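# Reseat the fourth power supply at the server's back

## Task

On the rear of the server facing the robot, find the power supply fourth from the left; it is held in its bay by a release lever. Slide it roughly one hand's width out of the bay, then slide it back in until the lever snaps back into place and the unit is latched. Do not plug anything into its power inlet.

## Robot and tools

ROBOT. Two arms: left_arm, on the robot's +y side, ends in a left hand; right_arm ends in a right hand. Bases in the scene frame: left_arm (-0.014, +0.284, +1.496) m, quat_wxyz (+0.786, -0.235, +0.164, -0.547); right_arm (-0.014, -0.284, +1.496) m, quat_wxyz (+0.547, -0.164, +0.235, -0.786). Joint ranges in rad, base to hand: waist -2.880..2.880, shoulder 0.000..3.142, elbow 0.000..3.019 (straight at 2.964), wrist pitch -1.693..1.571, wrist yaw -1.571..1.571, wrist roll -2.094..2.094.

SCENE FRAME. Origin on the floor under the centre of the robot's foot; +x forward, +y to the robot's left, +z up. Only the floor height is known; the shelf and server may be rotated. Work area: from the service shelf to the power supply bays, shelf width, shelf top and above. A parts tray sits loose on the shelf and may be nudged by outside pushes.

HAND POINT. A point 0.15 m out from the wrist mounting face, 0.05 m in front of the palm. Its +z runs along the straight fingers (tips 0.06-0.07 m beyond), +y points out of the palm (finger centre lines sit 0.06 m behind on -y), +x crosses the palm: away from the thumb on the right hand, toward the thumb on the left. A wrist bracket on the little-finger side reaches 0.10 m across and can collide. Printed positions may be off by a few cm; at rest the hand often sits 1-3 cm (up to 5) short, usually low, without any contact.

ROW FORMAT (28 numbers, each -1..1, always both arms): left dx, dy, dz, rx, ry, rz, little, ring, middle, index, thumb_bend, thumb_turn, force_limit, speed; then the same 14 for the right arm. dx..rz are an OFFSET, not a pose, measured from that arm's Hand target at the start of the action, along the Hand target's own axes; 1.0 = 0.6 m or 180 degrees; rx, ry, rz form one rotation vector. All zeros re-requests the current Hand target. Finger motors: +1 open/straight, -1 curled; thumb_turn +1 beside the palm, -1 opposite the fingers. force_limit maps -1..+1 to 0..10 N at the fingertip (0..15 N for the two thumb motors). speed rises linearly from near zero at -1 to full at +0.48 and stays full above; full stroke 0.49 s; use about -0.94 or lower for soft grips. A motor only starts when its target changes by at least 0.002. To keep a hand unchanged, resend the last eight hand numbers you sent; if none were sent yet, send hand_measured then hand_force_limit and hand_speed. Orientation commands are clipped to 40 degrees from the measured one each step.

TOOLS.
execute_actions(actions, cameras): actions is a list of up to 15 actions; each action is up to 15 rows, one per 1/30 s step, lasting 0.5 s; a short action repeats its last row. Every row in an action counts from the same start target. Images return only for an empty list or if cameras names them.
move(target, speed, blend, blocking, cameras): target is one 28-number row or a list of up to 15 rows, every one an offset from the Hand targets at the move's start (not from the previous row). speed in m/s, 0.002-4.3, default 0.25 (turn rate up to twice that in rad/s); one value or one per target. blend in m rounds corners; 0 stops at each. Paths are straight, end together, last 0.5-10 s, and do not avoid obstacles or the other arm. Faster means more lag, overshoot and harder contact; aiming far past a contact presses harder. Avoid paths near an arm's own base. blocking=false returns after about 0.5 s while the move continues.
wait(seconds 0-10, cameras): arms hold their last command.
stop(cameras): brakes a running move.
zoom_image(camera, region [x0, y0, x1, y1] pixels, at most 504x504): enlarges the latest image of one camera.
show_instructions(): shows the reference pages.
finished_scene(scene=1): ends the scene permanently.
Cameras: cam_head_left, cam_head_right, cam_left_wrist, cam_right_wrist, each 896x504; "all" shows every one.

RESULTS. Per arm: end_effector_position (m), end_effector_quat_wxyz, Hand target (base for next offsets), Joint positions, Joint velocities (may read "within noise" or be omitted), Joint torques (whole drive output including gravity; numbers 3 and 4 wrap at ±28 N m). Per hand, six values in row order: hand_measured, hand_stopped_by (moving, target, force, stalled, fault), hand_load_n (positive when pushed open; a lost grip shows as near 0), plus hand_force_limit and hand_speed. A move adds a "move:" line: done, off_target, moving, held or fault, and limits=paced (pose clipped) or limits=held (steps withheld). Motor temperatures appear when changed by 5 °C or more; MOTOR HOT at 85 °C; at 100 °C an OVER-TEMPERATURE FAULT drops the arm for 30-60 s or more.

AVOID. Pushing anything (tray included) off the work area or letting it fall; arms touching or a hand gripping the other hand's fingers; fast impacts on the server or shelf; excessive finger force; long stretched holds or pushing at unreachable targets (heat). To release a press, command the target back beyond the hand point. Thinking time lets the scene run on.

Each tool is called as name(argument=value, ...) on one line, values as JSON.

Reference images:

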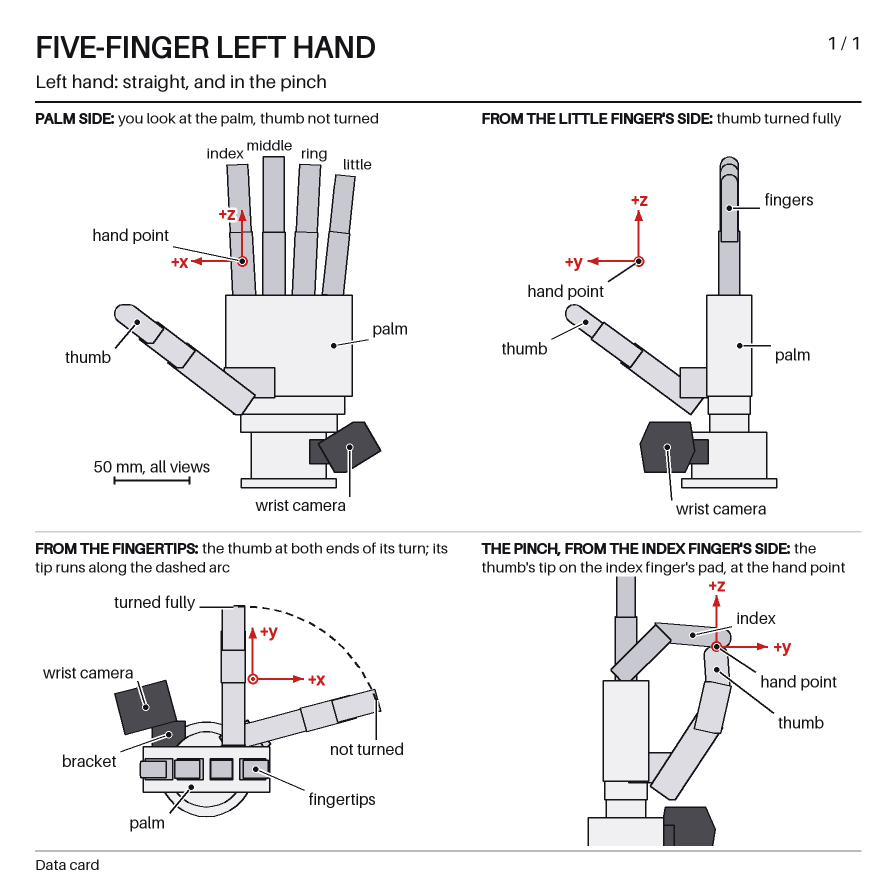

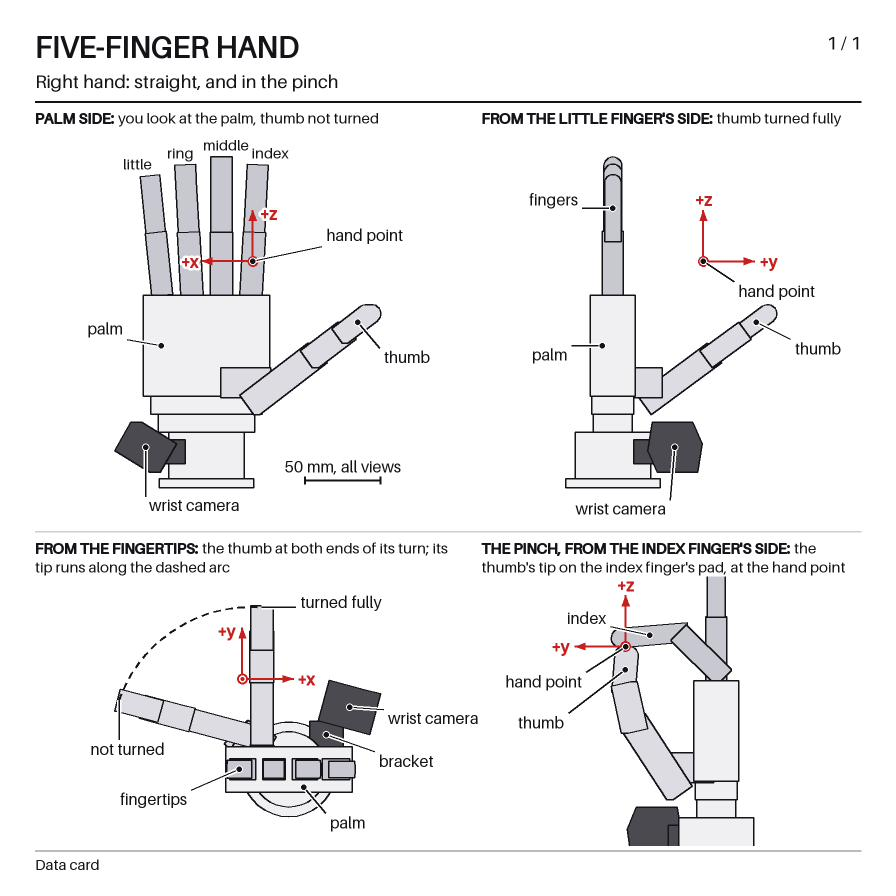

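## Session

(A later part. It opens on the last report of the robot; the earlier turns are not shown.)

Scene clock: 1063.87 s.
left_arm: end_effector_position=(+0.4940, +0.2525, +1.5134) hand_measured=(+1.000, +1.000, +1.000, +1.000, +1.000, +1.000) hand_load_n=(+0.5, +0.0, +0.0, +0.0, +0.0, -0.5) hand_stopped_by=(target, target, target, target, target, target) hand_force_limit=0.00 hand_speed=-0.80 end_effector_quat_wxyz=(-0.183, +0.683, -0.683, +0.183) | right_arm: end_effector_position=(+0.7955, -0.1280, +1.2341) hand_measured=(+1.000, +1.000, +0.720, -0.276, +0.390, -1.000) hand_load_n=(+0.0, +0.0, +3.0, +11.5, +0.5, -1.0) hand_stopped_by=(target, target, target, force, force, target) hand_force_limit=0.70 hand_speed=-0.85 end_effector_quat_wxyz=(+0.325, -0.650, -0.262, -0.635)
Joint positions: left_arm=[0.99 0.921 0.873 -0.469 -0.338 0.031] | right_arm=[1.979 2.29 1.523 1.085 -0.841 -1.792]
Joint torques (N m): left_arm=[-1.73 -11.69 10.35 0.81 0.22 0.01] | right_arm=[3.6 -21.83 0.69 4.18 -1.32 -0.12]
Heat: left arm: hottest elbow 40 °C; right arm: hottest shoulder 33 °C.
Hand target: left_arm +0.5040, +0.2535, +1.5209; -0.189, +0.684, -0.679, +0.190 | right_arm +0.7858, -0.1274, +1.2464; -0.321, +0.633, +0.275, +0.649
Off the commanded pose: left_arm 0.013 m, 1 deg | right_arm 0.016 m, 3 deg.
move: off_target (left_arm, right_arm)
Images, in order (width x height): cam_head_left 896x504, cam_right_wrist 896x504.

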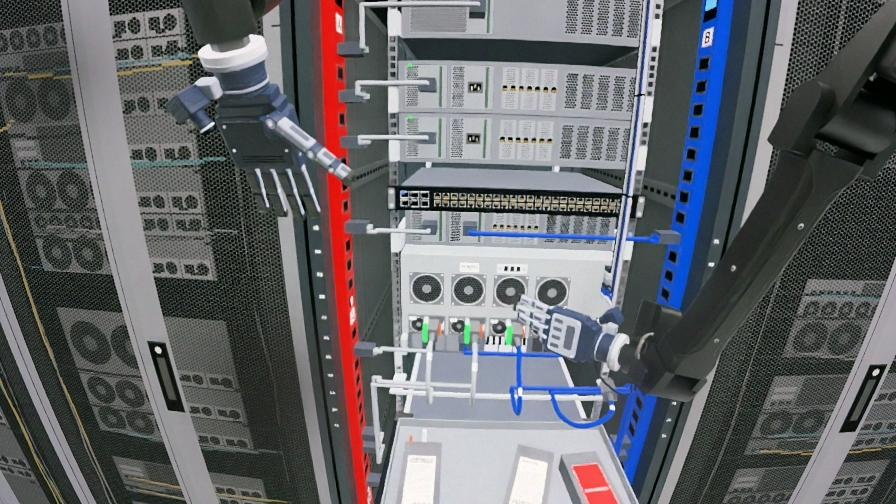

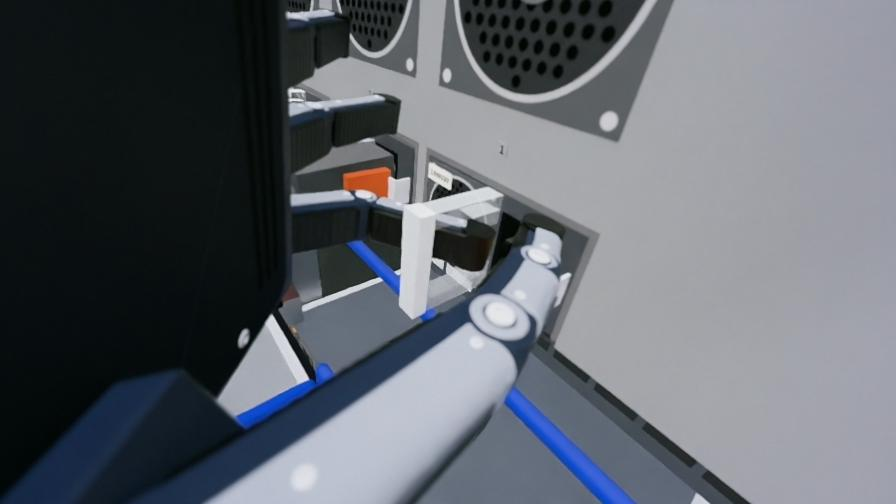

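move(target=[[0,0,0,0,0,0,1,1,1,1,1,1,0,-0.8,0.0006,0.0127,0.0107,0,0,0,1,1,0.72,-0.5,0.25,-1,0.7,-0.85],[0,0,0,0,0,0,1,1,1,1,1,1,0,-0.8,0.0006,0.0127,0.0107,0,0,0,1,1,0.72,-0.5,0.5,-1,0.7,-0.6]], speed=0.03, cameras=["cam_right_wrist"])

zoom_image(camera="cam_right_wrist", region=[390, 130, 650, 350])

Scene clock: 1088.73 s.
left_arm: end_effector_position=(+0.4940, +0.2525, +1.5134) hand_measured=(+1.000, +1.000, +1.000, +1.000, +1.000, +1.000) hand_load_n=(+0.0, +0.0, +0.0, +0.0, +0.0, -0.5) hand_stopped_by=(target, target, target, target, target, target) hand_force_limit=0.00 hand_speed=-0.80 end_effector_quat_wxyz=(-0.183, +0.683, -0.683, +0.183) | right_arm: end_effector_position=(+0.7957, -0.1281, +1.2341) hand_measured=(+1.000, +1.000, +0.720, -0.276, +0.500, -1.000) hand_load_n=(+0.0, +0.0, +2.5, +11.0, -1.0, -1.5) hand_stopped_by=(target, target, target, force, target, target) hand_force_limit=0.70 hand_speed=-0.60 end_effector_quat_wxyz=(+0.325, -0.650, -0.261, -0.635)
Joint positions: left_arm=[0.99 0.921 0.873 -0.469 -0.338 0.031] | right_arm=[1.979 2.291 1.524 1.085 -0.841 -1.792]
Joint torques (N m): left_arm=[-2.2 -11.93 10.33 0.72 0.21 0.02] | right_arm=[3.31 -21.13 2.61 3.12 -1.32 -0.14]
Heat: left arm: hottest elbow 40 °C; right arm: hottest shoulder 33 °C.
Hand target: left_arm +0.5040, +0.2535, +1.5209; -0.189, +0.684, -0.679, +0.190 | right_arm +0.7959, -0.1275, +1.2468; -0.321, +0.633, +0.275, +0.649
Off the commanded pose: left_arm 0.013 m, 1 deg | right_arm 0.013 m, 3 deg.
move: off_target (left_arm, right_arm); target 2's new numbers were sent with right_arm's hand 0.013 m and 3 deg from that target
Images, in order (width x height): cam_right_wrist 896x504.

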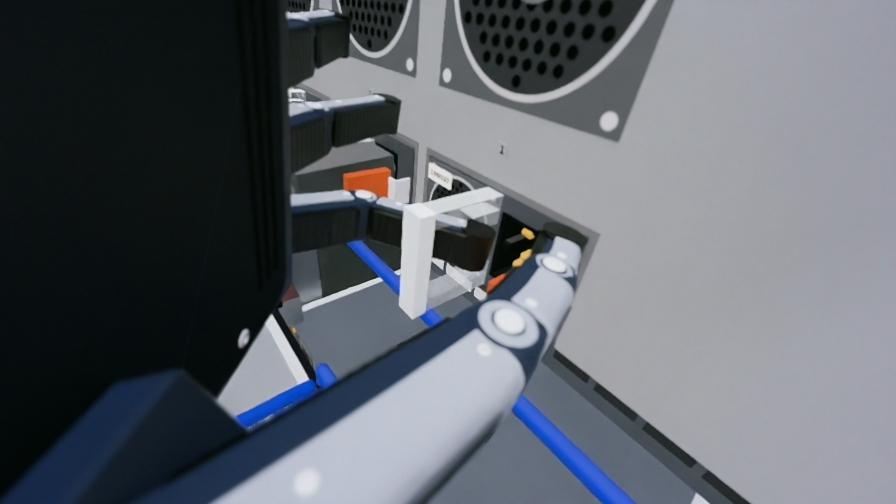

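Scaled by 1.938 from the camera's 896x504 image, which has a finer 1280x720 frame.

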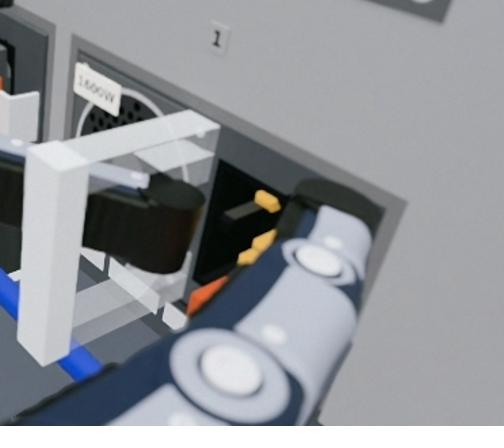

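Continue opening the thumb to its start, past the lever's outer side.

move(target=[0,0,0,0,0,0,1,1,1,1,1,1,0,-0.8,0,0,0,0,0,0,1,1,0.72,-0.5,0.85,-1,0.7,-0.5], speed=0.03, cameras=["cam_right_wrist"])

zoom_image(camera="cam_right_wrist", region=[390, 130, 650, 350])

Scene clock: 1091.73 s.
left_arm: end_effector_position=(+0.4940, +0.2525, +1.5134) hand_measured=(+1.000, +1.000, +1.000, +1.000, +1.000, +1.000) hand_load_n=(+0.0, +0.0, +0.0, +0.0, +0.0, +0.0) hand_stopped_by=(target, target, target, target, target, target) hand_force_limit=0.00 hand_speed=-0.80 end_effector_quat_wxyz=(-0.183, +0.683, -0.683, +0.183) | right_arm: end_effector_position=(+0.7957, -0.1281, +1.2341) hand_measured=(+1.000, +1.000, +0.720, -0.276, +0.850, -1.000) hand_load_n=(-0.5, +0.0, +2.5, +11.0, +0.0, +0.0) hand_stopped_by=(target, target, target, force, target, target) hand_force_limit=0.70 hand_speed=-0.50 end_effector_quat_wxyz=(+0.325, -0.650, -0.261, -0.635)
Joint positions: left_arm=[0.99 0.921 0.873 -0.469 -0.338 0.031] | right_arm=[1.979 2.291 1.524 1.085 -0.841 -1.792]
Joint torques (N m): left_arm=[-1.73 -11.75 10.25 0.8 0.22 0] | right_arm=[3.84 -21.42 2.69 3.22 -1.32 -0.13]
Heat: left arm: hottest elbow 40 °C; right arm: hottest shoulder 33 °C.
Hand target: left_arm +0.5040, +0.2535, +1.5209; -0.189, +0.684, -0.679, +0.190 | right_arm +0.7959, -0.1275, +1.2468; -0.321, +0.633, +0.275, +0.649
Off the commanded pose: left_arm 0.013 m, 1 deg | right_arm 0.013 m, 3 deg.
move: off_target (left_arm, right_arm)
Images, in order (width x height): cam_right_wrist 896x504.

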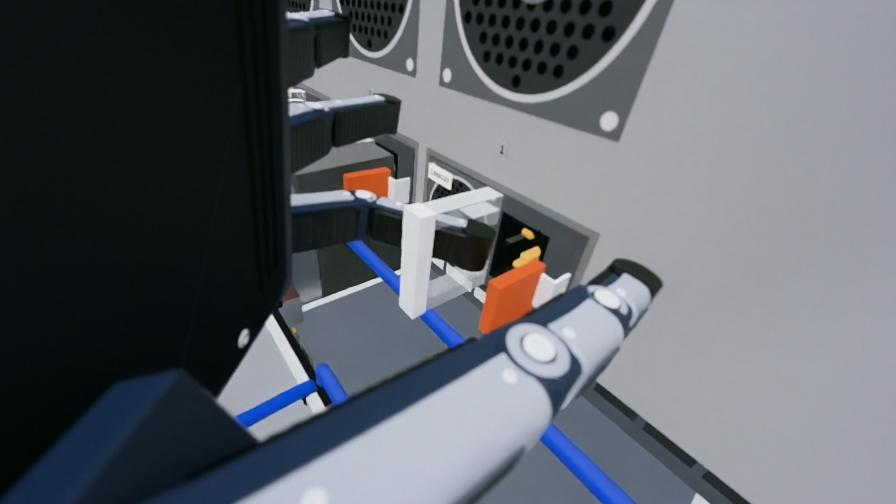

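Scaled by 1.938 from the camera's 896x504 image, which has a finer 1280x720 frame.

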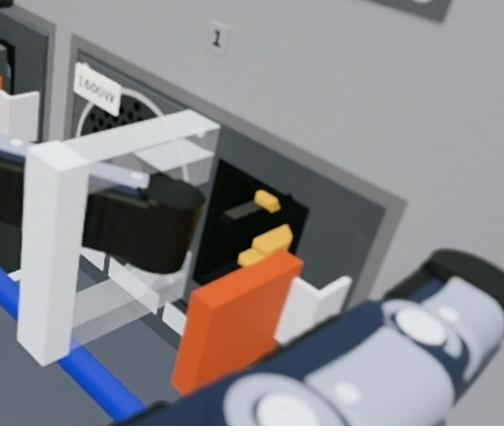

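move(target=[0,0,0,0,0,0,1,1,1,1,1,1,0,-0.8,0,0,0,0,0,0,1,1,0.72,-0.5,0.85,-0.84,0.7,-0.5], speed=0.03, cameras=["cam_right_wrist"])

zoom_image(camera="cam_right_wrist", region=[390, 130, 700, 390])

Scene clock: 1097.97 s.
left_arm: end_effector_position=(+0.4940, +0.2525, +1.5134) hand_measured=(+1.000, +1.000, +1.000, +1.000, +1.000, +1.000) hand_load_n=(+0.0, +0.0, +0.0, +0.0, +0.0, +0.0) hand_stopped_by=(target, target, target, target, target, target) hand_force_limit=0.00 hand_speed=-0.80 end_effector_quat_wxyz=(-0.183, +0.683, -0.683, +0.183) | right_arm: end_effector_position=(+0.7957, -0.1281, +1.2341) hand_measured=(+1.000, +1.000, +0.720, -0.276, +0.850, -0.840) hand_load_n=(+0.0, +0.0, +2.5, +11.0, +0.0, +0.5) hand_stopped_by=(target, target, target, force, target, target) hand_force_limit=0.70 hand_speed=-0.50 end_effector_quat_wxyz=(+0.325, -0.650, -0.261, -0.635)
Joint positions: left_arm=[0.99 0.921 0.873 -0.469 -0.338 0.031] | right_arm=[1.979 2.291 1.524 1.085 -0.841 -1.792]
Joint torques (N m): left_arm=[-1.85 -12.04 10.33 0.79 0.22 0.03] | right_arm=[3.66 -21.36 2.58 3.25 -1.35 -0.11]
Heat: left arm: hottest elbow 40 °C; right arm: hottest shoulder 33 °C.
Hand target: left_arm +0.5040, +0.2535, +1.5209; -0.189, +0.684, -0.679, +0.190 | right_arm +0.7959, -0.1275, +1.2468; -0.321, +0.633, +0.275, +0.649
Off the commanded pose: left_arm 0.013 m, 1 deg | right_arm 0.013 m, 3 deg.
move: off_target (left_arm, right_arm)
Images, in order (width x height): cam_right_wrist 896x504.

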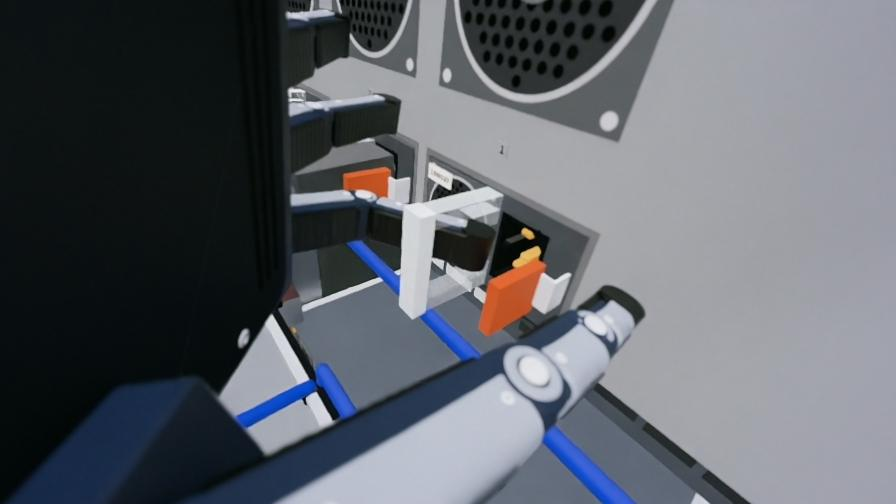

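Scaled by 1.626 from the camera's 896x504 image, which has a finer 1280x720 frame.

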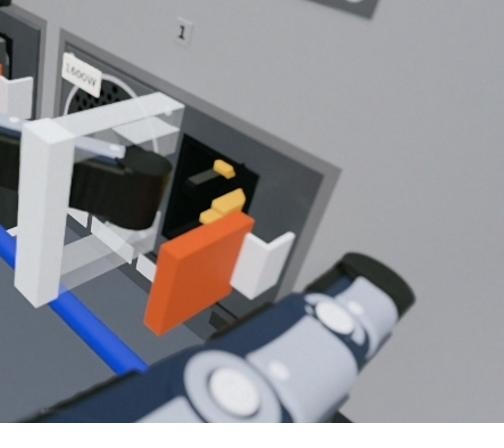

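move(target=[[0,0,0,0,0,0,1,1,1,1,1,1,0,-0.8,0,0,0,0,0,0,1,1,0.72,-0.5,0.85,-0.79,0.3,-0.5],[0,0,0,0,0,0,1,1,1,1,1,1,0,-0.8,0,0,0,0,0,0,1,1,0.72,-0.5,0.55,-0.79,0.3,-0.7]], speed=0.03, cameras=["cam_right_wrist"])

zoom_image(camera="cam_right_wrist", region=[390, 130, 700, 390])

Scene clock: 1103.47 s.
left_arm: end_effector_position=(+0.4940, +0.2525, +1.5134) hand_measured=(+1.000, +1.000, +1.000, +1.000, +1.000, +1.000) hand_load_n=(+0.0, +0.0, +0.0, +0.0, +0.0, +0.0) hand_stopped_by=(target, target, target, target, target, target) hand_force_limit=0.00 hand_speed=-0.80 end_effector_quat_wxyz=(-0.183, +0.683, -0.683, +0.183) | right_arm: end_effector_position=(+0.7957, -0.1281, +1.2341) hand_measured=(+1.000, +1.000, +0.720, -0.276, +0.554, -0.790) hand_load_n=(+0.0, +0.0, +3.5, +12.0, +6.0, +0.5) hand_stopped_by=(target, target, target, force, target, target) hand_force_limit=0.30 hand_speed=-0.70 end_effector_quat_wxyz=(+0.325, -0.650, -0.261, -0.635)
Joint positions: left_arm=[0.99 0.921 0.873 -0.469 -0.338 0.031] | right_arm=[1.979 2.291 1.524 1.085 -0.841 -1.792]
Joint torques (N m): left_arm=[-1.73 -11.93 10.36 0.73 0.23 0.02] | right_arm=[3.9 -21.48 2.59 3.22 -1.3 -0.16]
Heat: left arm: hottest elbow 40 °C; right arm: hottest shoulder 33 °C.
Hand target: left_arm +0.5040, +0.2535, +1.5209; -0.189, +0.684, -0.679, +0.190 | right_arm +0.7959, -0.1275, +1.2468; -0.321, +0.633, +0.275, +0.649
Off the commanded pose: left_arm 0.013 m, 1 deg | right_arm 0.013 m, 3 deg.
move: off_target (left_arm, right_arm); target 2's new numbers were sent with right_arm's hand 0.013 m and 3 deg from that target
Images, in order (width x height): cam_right_wrist 896x504.

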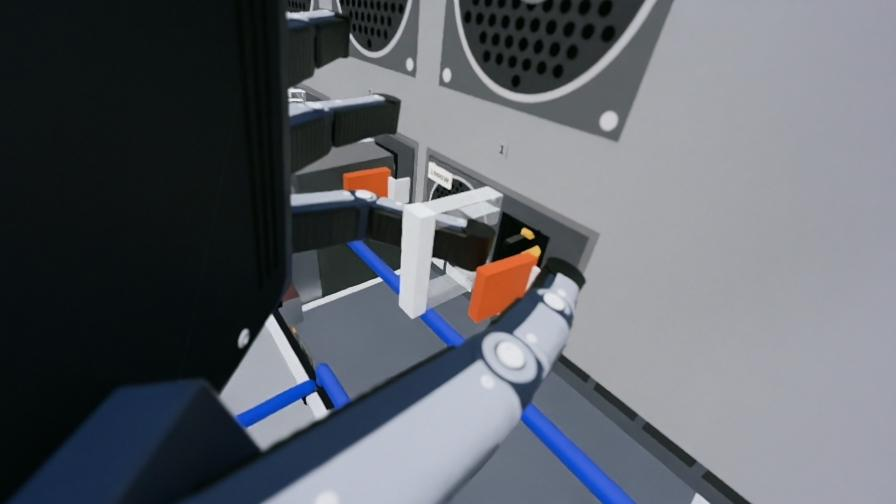

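Scaled by 1.626 from the camera's 896x504 image, which has a finer 1280x720 frame.

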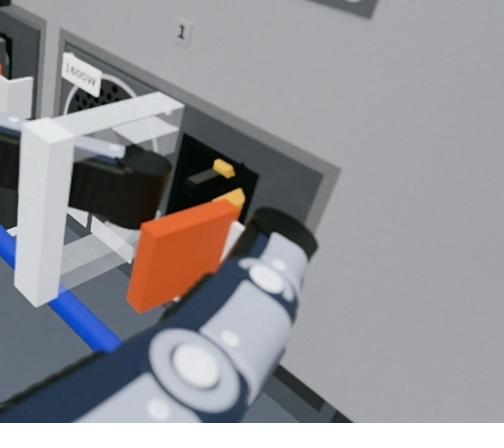

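move(target=[0,0,0,0,0,0,1,1,1,1,1,1,0,-0.8,0,0,0,0,0,0,1,1,0.72,-0.5,0.25,-0.79,0.6,-0.85], speed=0.03, cameras=["cam_right_wrist"])

zoom_image(camera="cam_right_wrist", region=[390, 130, 700, 390])

Scene clock: 1106.63 s.
left_arm: end_effector_position=(+0.4940, +0.2525, +1.5134) hand_measured=(+1.000, +1.000, +1.000, +1.000, +1.000, +1.000) hand_load_n=(+0.0, +0.0, +0.0, +0.0, +0.0, +0.0) hand_stopped_by=(target, target, target, target, target, target) hand_force_limit=0.00 hand_speed=-0.80 end_effector_quat_wxyz=(-0.183, +0.683, -0.683, +0.183) | right_arm: end_effector_position=(+0.7957, -0.1281, +1.2341) hand_measured=(+1.000, +1.000, +0.720, -0.276, +0.402, -0.790) hand_load_n=(+0.5, +0.0, +4.5, +13.0, +12.0, -0.5) hand_stopped_by=(target, target, target, force, force, target) hand_force_limit=0.60 hand_speed=-0.85 end_effector_quat_wxyz=(+0.325, -0.650, -0.261, -0.635)
Joint positions: left_arm=[0.99 0.921 0.873 -0.469 -0.338 0.031] | right_arm=[1.979 2.291 1.524 1.085 -0.841 -1.792]
Joint torques (N m): left_arm=[-2.2 -11.87 10.33 0.76 0.2 0] | right_arm=[3.96 -21.3 2.62 3.21 -1.33 -0.12]
Heat: left arm: hottest elbow 40 °C; right arm: hottest shoulder 34 °C.
Hand target: left_arm +0.5040, +0.2535, +1.5209; -0.189, +0.684, -0.679, +0.190 | right_arm +0.7959, -0.1275, +1.2468; -0.321, +0.633, +0.275, +0.649
Off the commanded pose: left_arm 0.013 m, 1 deg | right_arm 0.013 m, 3 deg.
move: off_target (left_arm, right_arm)
Images, in order (width x height): cam_right_wrist 896x504.

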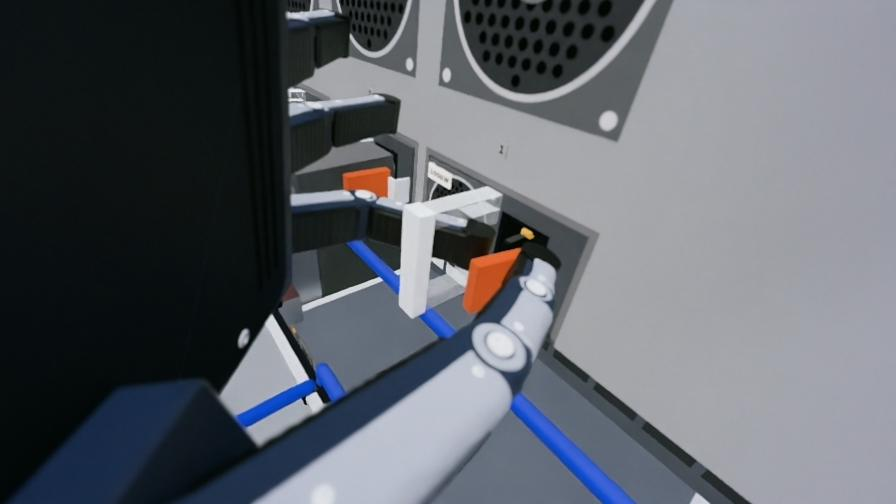

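Scaled by 1.626 from the camera's 896x504 image, which has a finer 1280x720 frame.

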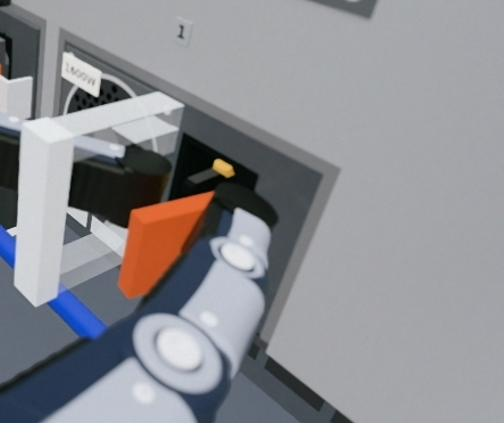

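move(target=[0,0,0,0,0,0,1,1,1,1,1,1,0,-0.8,-0.0003,-0.0382,-0.0323,0,0,0,1,1,0.72,-0.5,0.25,-0.79,0.6,-0.85], speed=0.03, cameras=["cam_right_wrist","cam_head_left"])

zoom_image(camera="cam_right_wrist", region=[390, 130, 700, 390])

Scene clock: 1113.50 s.
left_arm: end_effector_position=(+0.4940, +0.2525, +1.5134) hand_measured=(+1.000, +1.000, +1.000, +1.000, +1.000, +1.000) hand_load_n=(+0.0, +0.0, +0.0, +0.0, +0.0, +0.0) hand_stopped_by=(target, target, target, target, target, target) hand_force_limit=0.00 hand_speed=-0.80 end_effector_quat_wxyz=(-0.183, +0.683, -0.683, +0.183) | right_arm: end_effector_position=(+0.7922, -0.1286, +1.2335) hand_measured=(+1.000, +1.000, +0.720, -0.276, +0.402, -0.790) hand_load_n=(+0.0, +0.0, +3.5, +21.0, +9.5, +0.0) hand_stopped_by=(target, target, target, force, force, target) hand_force_limit=0.60 hand_speed=-0.85 end_effector_quat_wxyz=(+0.317, -0.653, -0.256, -0.638)
Joint positions: left_arm=[0.99 0.921 0.873 -0.469 -0.338 0.031] | right_arm=[1.984 2.291 1.508 1.107 -0.816 -1.792]
Joint torques (N m): left_arm=[-1.9 -11.93 10.36 0.77 0.2 -0.01] | right_arm=[3.37 -22.12 -2.32 5.12 -2.41 -0.15]
Heat: left arm: hottest elbow 40 °C; right arm: hottest shoulder 34 °C.
Hand target: left_arm +0.5040, +0.2535, +1.5209; -0.189, +0.684, -0.679, +0.190 | right_arm +0.7660, -0.1276, +1.2469; -0.321, +0.632, +0.275, +0.649
Off the commanded pose: left_arm 0.013 m, 1 deg | right_arm 0.030 m, 4 deg.
move: off_target (left_arm, right_arm)
Images, in order (width x height): cam_head_left 896x504, cam_right_wrist 896x504.

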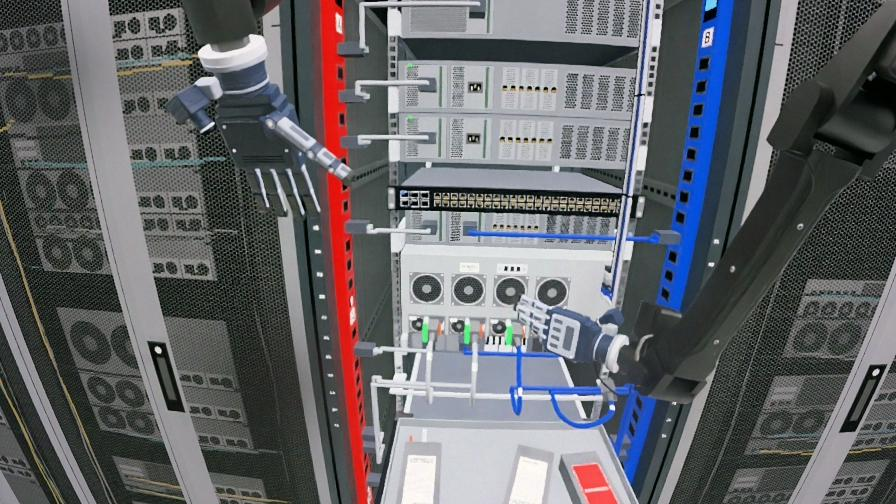

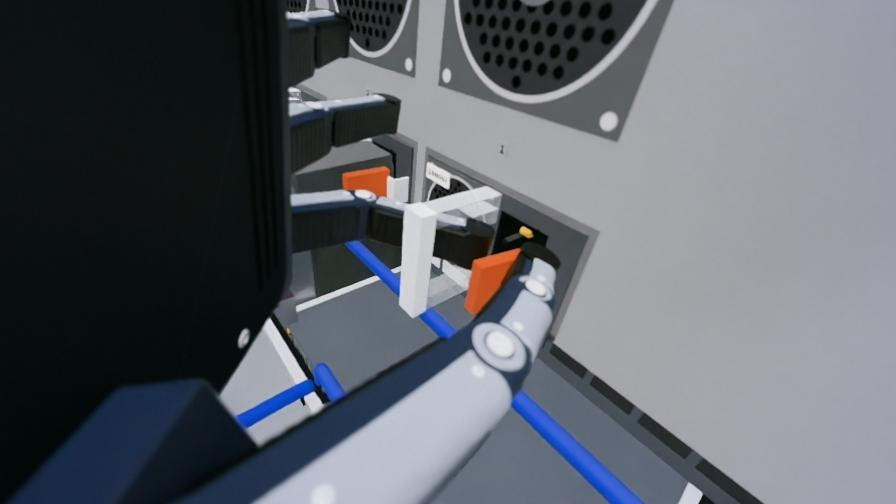

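Scaled by 1.626 from the camera's 896x504 image, which has a finer 1280x720 frame.

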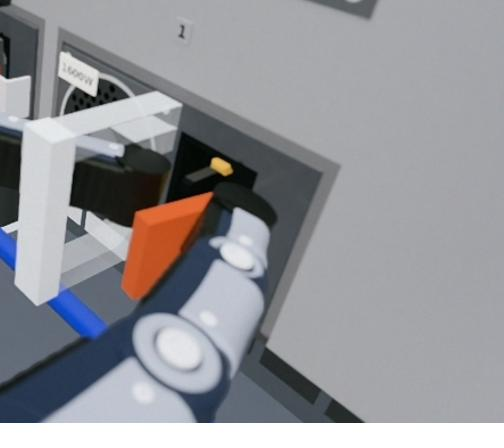

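move(target=[[0,0,0,0,0,0,1,1,1,1,1,1,0,-0.8,-0.0003,0.0085,0.0238,0,0,0,1,1,0.72,-0.5,0.25,-0.79,0.6,-0.85],[0,0,0,0,0,0,1,1,1,1,1,1,0,-0.8,-0.0003,0.0085,0.0238,0,0,0,1,1,0.72,-0.5,0.15,-0.79,0.85,-0.85]], speed=0.03, cameras=["cam_right_wrist"])

zoom_image(camera="cam_right_wrist", region=[390, 130, 700, 390])

Scene clock: 1119.50 s.
left_arm: end_effector_position=(+0.4940, +0.2525, +1.5134) hand_measured=(+1.000, +1.000, +1.000, +1.000, +1.000, +1.000) hand_load_n=(+0.0, +0.0, +0.0, +0.0, +0.0, -0.5) hand_stopped_by=(target, target, target, target, target, target) hand_force_limit=0.00 hand_speed=-0.80 end_effector_quat_wxyz=(-0.183, +0.683, -0.683, +0.183) | right_arm: end_effector_position=(+0.7923, -0.1284, +1.2333) hand_measured=(+1.000, +1.000, +0.720, -0.276, +0.374, -0.790) hand_load_n=(+0.0, +0.0, +4.5, +21.0, +15.0, -0.5) hand_stopped_by=(target, target, target, force, force, target) hand_force_limit=0.85 hand_speed=-0.85 end_effector_quat_wxyz=(+0.317, -0.654, -0.255, -0.638)
Joint positions: left_arm=[0.99 0.921 0.873 -0.469 -0.338 0.031] | right_arm=[1.984 2.291 1.508 1.107 -0.813 -1.792]
Joint torques (N m): left_arm=[-1.85 -11.58 10.32 0.72 0.24 0.02] | right_arm=[3.96 -21.6 0.21 3.92 -2.07 -0.18]
Motor temperatures (°C): left_arm=[20 29 40 20 22 22] | right_arm=[22 34 30 23 27 21]
Heat: left arm: hottest elbow 40 °C; right arm: hottest shoulder 34 °C.
Hand target: left_arm +0.5040, +0.2535, +1.5209; -0.189, +0.684, -0.679, +0.190 | right_arm +0.7790, -0.1200, +1.2470; -0.321, +0.633, +0.275, +0.649
Off the commanded pose: left_arm 0.013 m, 1 deg | right_arm 0.021 m, 4 deg.
move: off_target (left_arm, right_arm); target 2's new numbers were sent with right_arm's hand 0.021 m and 4 deg from that target
Images, in order (width x height): cam_right_wrist 896x504.

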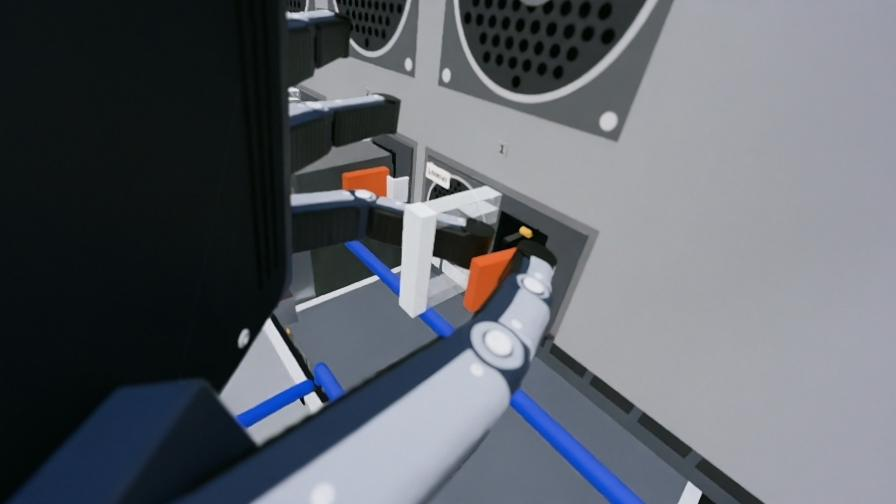

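Scaled by 1.626 from the camera's 896x504 image, which has a finer 1280x720 frame.

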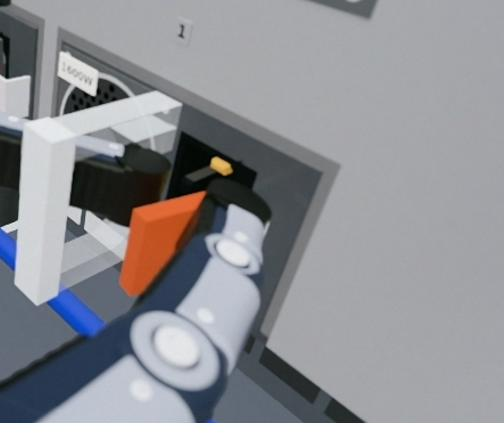

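move(target=[0,0,0,0,0,0,1,1,1,1,1,1,0,-0.8,-0.0003,-0.0382,-0.0323,0,0,0,1,1,0.72,-0.5,0.15,-0.79,0.85,-0.85], speed=0.03, cameras=["cam_right_wrist"])

zoom_image(camera="cam_right_wrist", region=[390, 130, 700, 390])

Scene clock: 1131.00 s.
left_arm: end_effector_position=(+0.4940, +0.2525, +1.5134) hand_measured=(+1.000, +1.000, +1.000, +1.000, +1.000, +1.000) hand_load_n=(+0.0, +0.0, -0.5, +0.0, +0.0, +0.0) hand_stopped_by=(target, target, target, target, target, target) hand_force_limit=0.00 hand_speed=-0.80 end_effector_quat_wxyz=(-0.183, +0.683, -0.683, +0.183) | right_arm: end_effector_position=(+0.7898, -0.1284, +1.2333) hand_measured=(+1.000, +1.000, +0.720, -0.276, +0.374, -0.790) hand_load_n=(+0.0, +0.0, +1.0, +24.0, +10.5, +0.0) hand_stopped_by=(target, target, target, force, force, target) hand_force_limit=0.85 hand_speed=-0.85 end_effector_quat_wxyz=(+0.309, -0.656, -0.249, -0.642)
Joint positions: left_arm=[0.99 0.921 0.873 -0.469 -0.338 0.031] | right_arm=[1.99 2.291 1.495 1.126 -0.788 -1.792]
Joint torques (N m): left_arm=[-2.08 -11.87 10.33 0.75 0.25 0.01] | right_arm=[3.84 -22.3 -4.11 5.75 -3.09 -0.22]
Heat: left arm: hottest elbow 40 °C; right arm: hottest shoulder 34 °C.
Hand target: left_arm +0.5040, +0.2535, +1.5209; -0.189, +0.684, -0.679, +0.190 | right_arm +0.7490, -0.1198, +1.2471; -0.321, +0.632, +0.275, +0.649
Off the commanded pose: left_arm 0.013 m, 1 deg | right_arm 0.044 m, 4 deg.
move: off_target (left_arm, right_arm)
Images, in order (width x height): cam_right_wrist 896x504.

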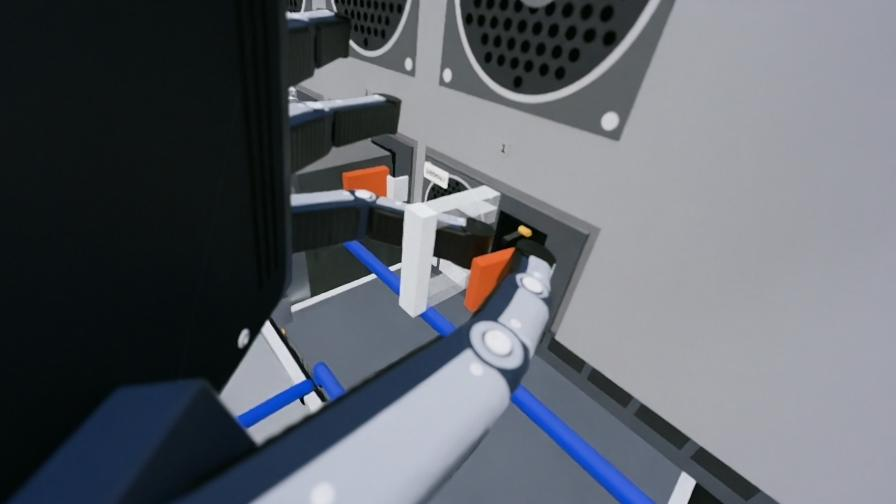

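Scaled by 1.626 from the camera's 896x504 image, which has a finer 1280x720 frame.

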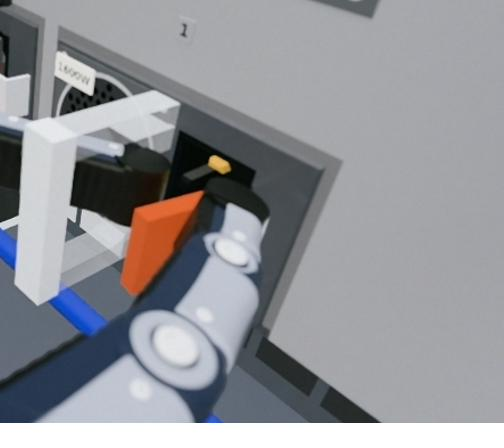

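move(target=[[0,0,0,0,0,0,1,1,1,1,1,1,0,-0.8,0.0,0.0,0.0,0.044,-0.002,0.002,1,1,0.72,-0.5,0.15,-0.79,0.85,-0.85],[0,0,0,0,0,0,1,1,1,1,1,1,0,-0.8,0.0,0.0,0.0,0.044,-0.002,0.002,1,1,0.72,-0.5,0.05,-0.79,0.95,-0.85],[0,0,0,0,0,0,1,1,1,1,1,1,0,-0.8,-0.0003,-0.0255,-0.0215,0.044,-0.002,0.002,1,1,0.72,-0.5,0.05,-0.79,0.95,-0.85]], speed=0.03, cameras=["cam_right_wrist"])

zoom_image(camera="cam_right_wrist", region=[390, 130, 700, 390])

Scene clock: 1158.40 s.
left_arm: end_effector_position=(+0.4940, +0.2525, +1.5134) hand_measured=(+1.000, +1.000, +1.000, +1.000, +1.000, +1.000) hand_load_n=(+0.0, +0.0, +0.0, -0.5, +0.0, +0.0) hand_stopped_by=(target, target, target, target, target, target) hand_force_limit=0.00 hand_speed=-0.80 end_effector_quat_wxyz=(-0.183, +0.683, -0.683, +0.183) | right_arm: end_effector_position=(+0.7461, -0.1279, +1.2307) hand_measured=(+1.000, +1.000, +0.720, -0.256, +0.374, -0.790) hand_load_n=(+0.0, +0.0, +0.0, +26.0, +17.5, -2.0) hand_stopped_by=(target, target, target, force, force, target) hand_force_limit=0.95 hand_speed=-0.85 end_effector_quat_wxyz=(+0.351, -0.635, -0.292, -0.623)
Joint positions: left_arm=[0.99 0.921 0.873 -0.469 -0.338 0.031] | right_arm=[1.955 2.269 1.401 1.159 -0.951 -1.815]
Joint torques (N m): left_arm=[-1.85 -11.87 10.43 0.72 0.24 0.01] | right_arm=[3.37 -21.77 -0.95 2.8 -3.32 -0.25]
Motor temperatures (°C): left_arm=[20 29 40 20 22 22] | right_arm=[22 35 30 24 37 22]
Heat: left arm: hottest elbow 40 °C; right arm: hottest wrist yaw 37 °C.
Hand target: left_arm +0.5040, +0.2535, +1.5209; -0.189, +0.684, -0.679, +0.190 | right_arm +0.7290, -0.1200, +1.2471; -0.365, +0.612, +0.319, +0.625
Off the commanded pose: left_arm 0.013 m, 1 deg | right_arm 0.025 m, 4 deg.
move: off_target (left_arm, right_arm); target 2's new numbers were sent with right_arm's hand 0.020 m and 4 deg from that target
Images, in order (width x height): cam_right_wrist 896x504.

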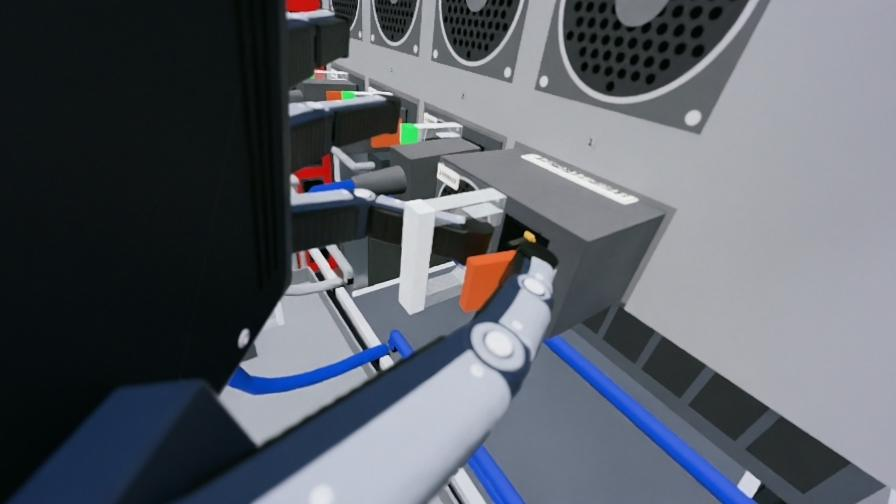

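Scaled by 1.626 from the camera's 896x504 image, which has a finer 1280x720 frame.

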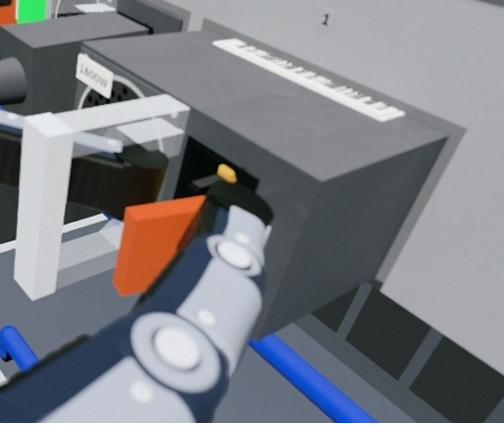

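move(target=[0,0,0,0,0,0,1,1,1,1,1,1,0,-0.8,-0.0014,-0.0762,-0.0479,0,0,0,1,1,0.72,-0.5,0.05,-0.79,0.95,-0.85], speed=0.03, cameras=["cam_right_wrist","cam_head_left"])

Scene clock: 1164.87 s.
left_arm: end_effector_position=(+0.4940, +0.2525, +1.5134) hand_measured=(+1.000, +1.000, +1.000, +1.000, +1.000, +1.000) hand_load_n=(+0.0, +0.0, +0.0, +0.0, +0.0, +0.0) hand_stopped_by=(target, target, target, target, target, target) hand_force_limit=0.00 hand_speed=-0.80 end_effector_quat_wxyz=(-0.183, +0.683, -0.683, +0.183) | right_arm: end_effector_position=(+0.7180, -0.1290, +1.2306) hand_measured=(+1.000, +1.000, +0.720, -0.252, +0.374, -0.790) hand_load_n=(+0.0, +0.0, +0.0, +26.0, +17.5, -0.5) hand_stopped_by=(target, target, target, force, force, target) hand_force_limit=0.95 hand_speed=-0.85 end_effector_quat_wxyz=(+0.348, -0.635, -0.290, -0.626)
Joint positions: left_arm=[0.99 0.921 0.873 -0.469 -0.338 0.031] | right_arm=[1.953 2.265 1.319 1.248 -0.944 -1.81]
Joint torques (N m): left_arm=[-2.02 -12.1 10.26 0.84 0.24 0.01] | right_arm=[3.19 -21.01 -5.35 4.51 -3.66 -0.3]
Heat: left arm: hottest elbow 41 °C; right arm: hottest wrist yaw 39 °C.
Hand target: left_arm +0.5040, +0.2535, +1.5209; -0.189, +0.684, -0.679, +0.190 | right_arm +0.6749, -0.1198, +1.2471; -0.365, +0.612, +0.319, +0.625
Off the commanded pose: left_arm 0.013 m, 1 deg | right_arm 0.047 m, 5 deg.
move: off_target (left_arm, right_arm)
Images, in order (width x height): cam_head_left 896x504, cam_right_wrist 896x504.

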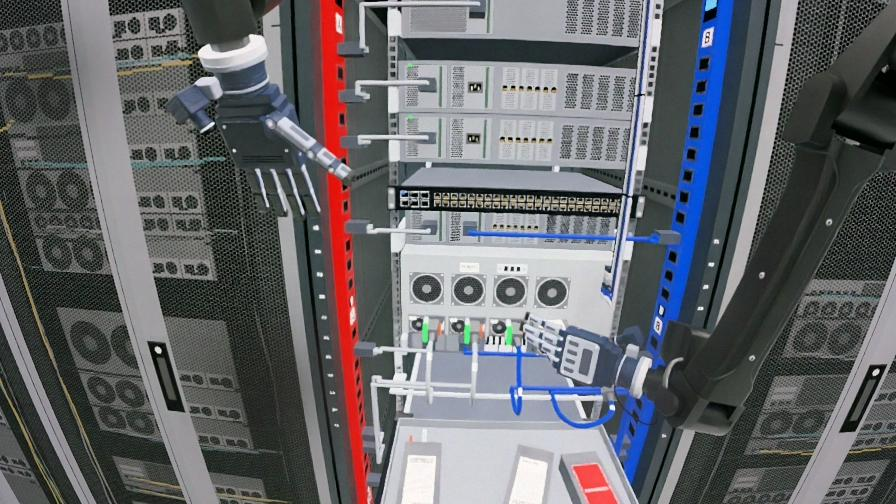

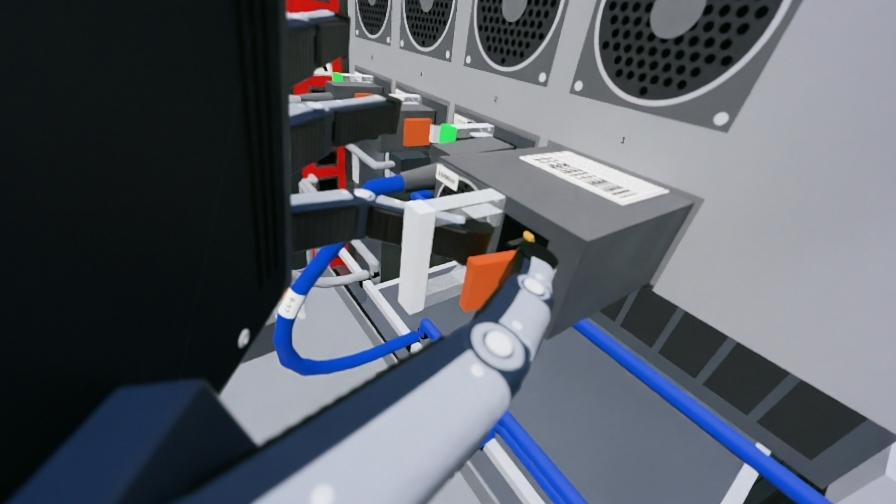

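move(target=[0,0,0,0,0,0,1,1,1,1,1,1,0,-0.8,-0.0006,-0.031,-0.0195,0,0,0,1,1,0.72,-0.5,0.05,-0.79,0.95,-0.85], speed=0.03, cameras=["cam_right_wrist"])

Scene clock: 1168.57 s.
left_arm: end_effector_position=(+0.4940, +0.2525, +1.5134) hand_measured=(+1.000, +1.000, +1.000, +1.000, +1.000, +1.000) hand_load_n=(+0.0, +0.0, +0.0, +0.0, +0.0, +0.0) hand_stopped_by=(target, target, target, target, target, target) hand_force_limit=0.00 hand_speed=-0.80 end_effector_quat_wxyz=(-0.183, +0.683, -0.683, +0.183) | right_arm: end_effector_position=(+0.7173, -0.1292, +1.2308) hand_measured=(+1.000, +1.000, +0.720, -0.250, +0.374, -0.790) hand_load_n=(+0.0, +0.0, +0.0, +26.0, +17.5, -0.5) hand_stopped_by=(target, target, target, force, force, target) hand_force_limit=0.95 hand_speed=-0.85 end_effector_quat_wxyz=(+0.345, -0.637, -0.284, -0.628)
Joint positions: left_arm=[0.99 0.921 0.873 -0.469 -0.338 0.031] | right_arm=[1.957 2.265 1.314 1.259 -0.928 -1.802]
Joint torques (N m): left_arm=[-2.02 -11.34 10.43 0.79 0.22 0.02] | right_arm=[3.19 -20.84 -7.88 5.76 -4.35 -0.37]
Heat: left arm: hottest elbow 41 °C; right arm: hottest wrist yaw 40 °C.
Hand target: left_arm +0.5040, +0.2535, +1.5209; -0.189, +0.684, -0.679, +0.190 | right_arm +0.6529, -0.1198, +1.2468; -0.365, +0.612, +0.319, +0.625
Off the commanded pose: left_arm 0.013 m, 1 deg | right_arm 0.067 m, 5 deg.
move: off_target (left_arm, right_arm)
Images, in order (width x height): cam_right_wrist 896x504.

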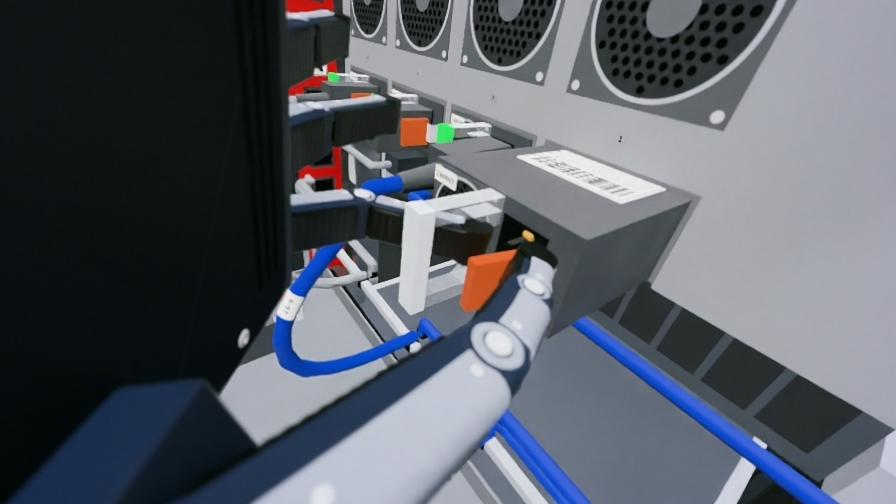

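move(target=[[0,0,0,0,0,0,1,1,1,1,1,1,0,-0.8,0.0009,0.0494,0.031,0,0,0,1,1,0.72,-0.5,0.05,-0.79,0.95,-0.85],[0,0,0,0,0,0,1,1,1,1,1,1,0,-0.8,0.0009,0.0494,0.031,0,0,0,1,1,0.72,-0.5,0.5,-0.79,0.95,-0.8]], speed=0.03, cameras=["cam_right_wrist"])

Scene clock: 1179.83 s.
left_arm: end_effector_position=(+0.4940, +0.2525, +1.5134) hand_measured=(+1.000, +1.000, +1.000, +1.000, +1.000, +1.000) hand_load_n=(+0.0, +0.0, +0.0, +0.0, +0.0, +0.0) hand_stopped_by=(target, target, target, target, target, target) hand_force_limit=0.00 hand_speed=-0.80 end_effector_quat_wxyz=(-0.183, +0.683, -0.683, +0.183) | right_arm: end_effector_position=(+0.7156, -0.1259, +1.2312) hand_measured=(+1.000, +1.000, +0.720, -0.250, +0.500, -0.790) hand_load_n=(+0.0, +0.0, +0.0, +21.0, +0.5, -2.5) hand_stopped_by=(target, target, target, force, target, target) hand_force_limit=0.95 hand_speed=-0.80 end_effector_quat_wxyz=(+0.352, -0.634, -0.288, -0.626)
Joint positions: left_arm=[0.99 0.921 0.873 -0.469 -0.338 0.031] | right_arm=[1.957 2.265 1.315 1.255 -0.946 -1.802]
Joint torques (N m): left_arm=[-2.14 -12.1 10.37 0.76 0.2 0.02] | right_arm=[2.78 -21.19 -3.33 3.23 -3.59 -0.34]
Motor temperatures (°C): left_arm=[20 29 41 20 22 22] | right_arm=[22 36 30 24 47 22]
Heat: left arm: hottest elbow 41 °C; right arm: hottest wrist yaw 47 °C.
Hand target: left_arm +0.5040, +0.2535, +1.5209; -0.189, +0.684, -0.679, +0.190 | right_arm +0.6878, -0.1198, +1.2469; -0.365, +0.612, +0.319, +0.625
Off the commanded pose: left_arm 0.013 m, 1 deg | right_arm 0.032 m, 5 deg.
move: off_target (left_arm, right_arm); target 2's new numbers were sent with right_arm's hand 0.035 m and 5 deg from that target
Images, in order (width x height): cam_right_wrist 896x504.

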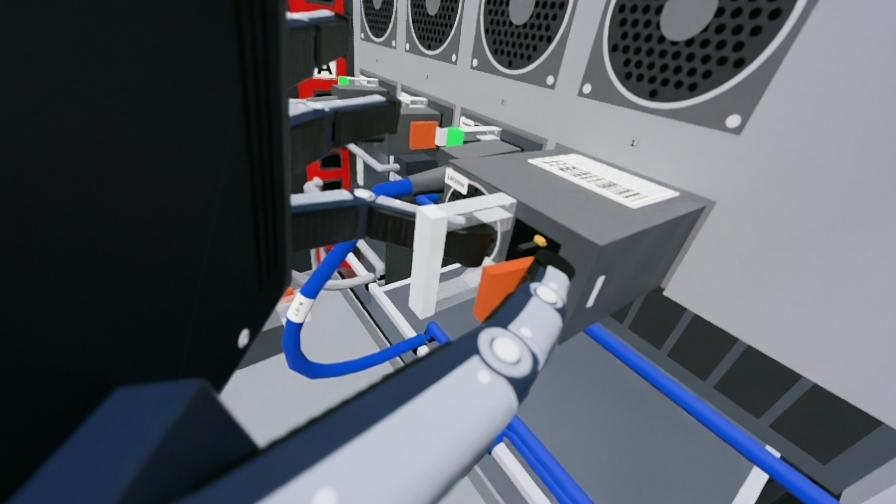

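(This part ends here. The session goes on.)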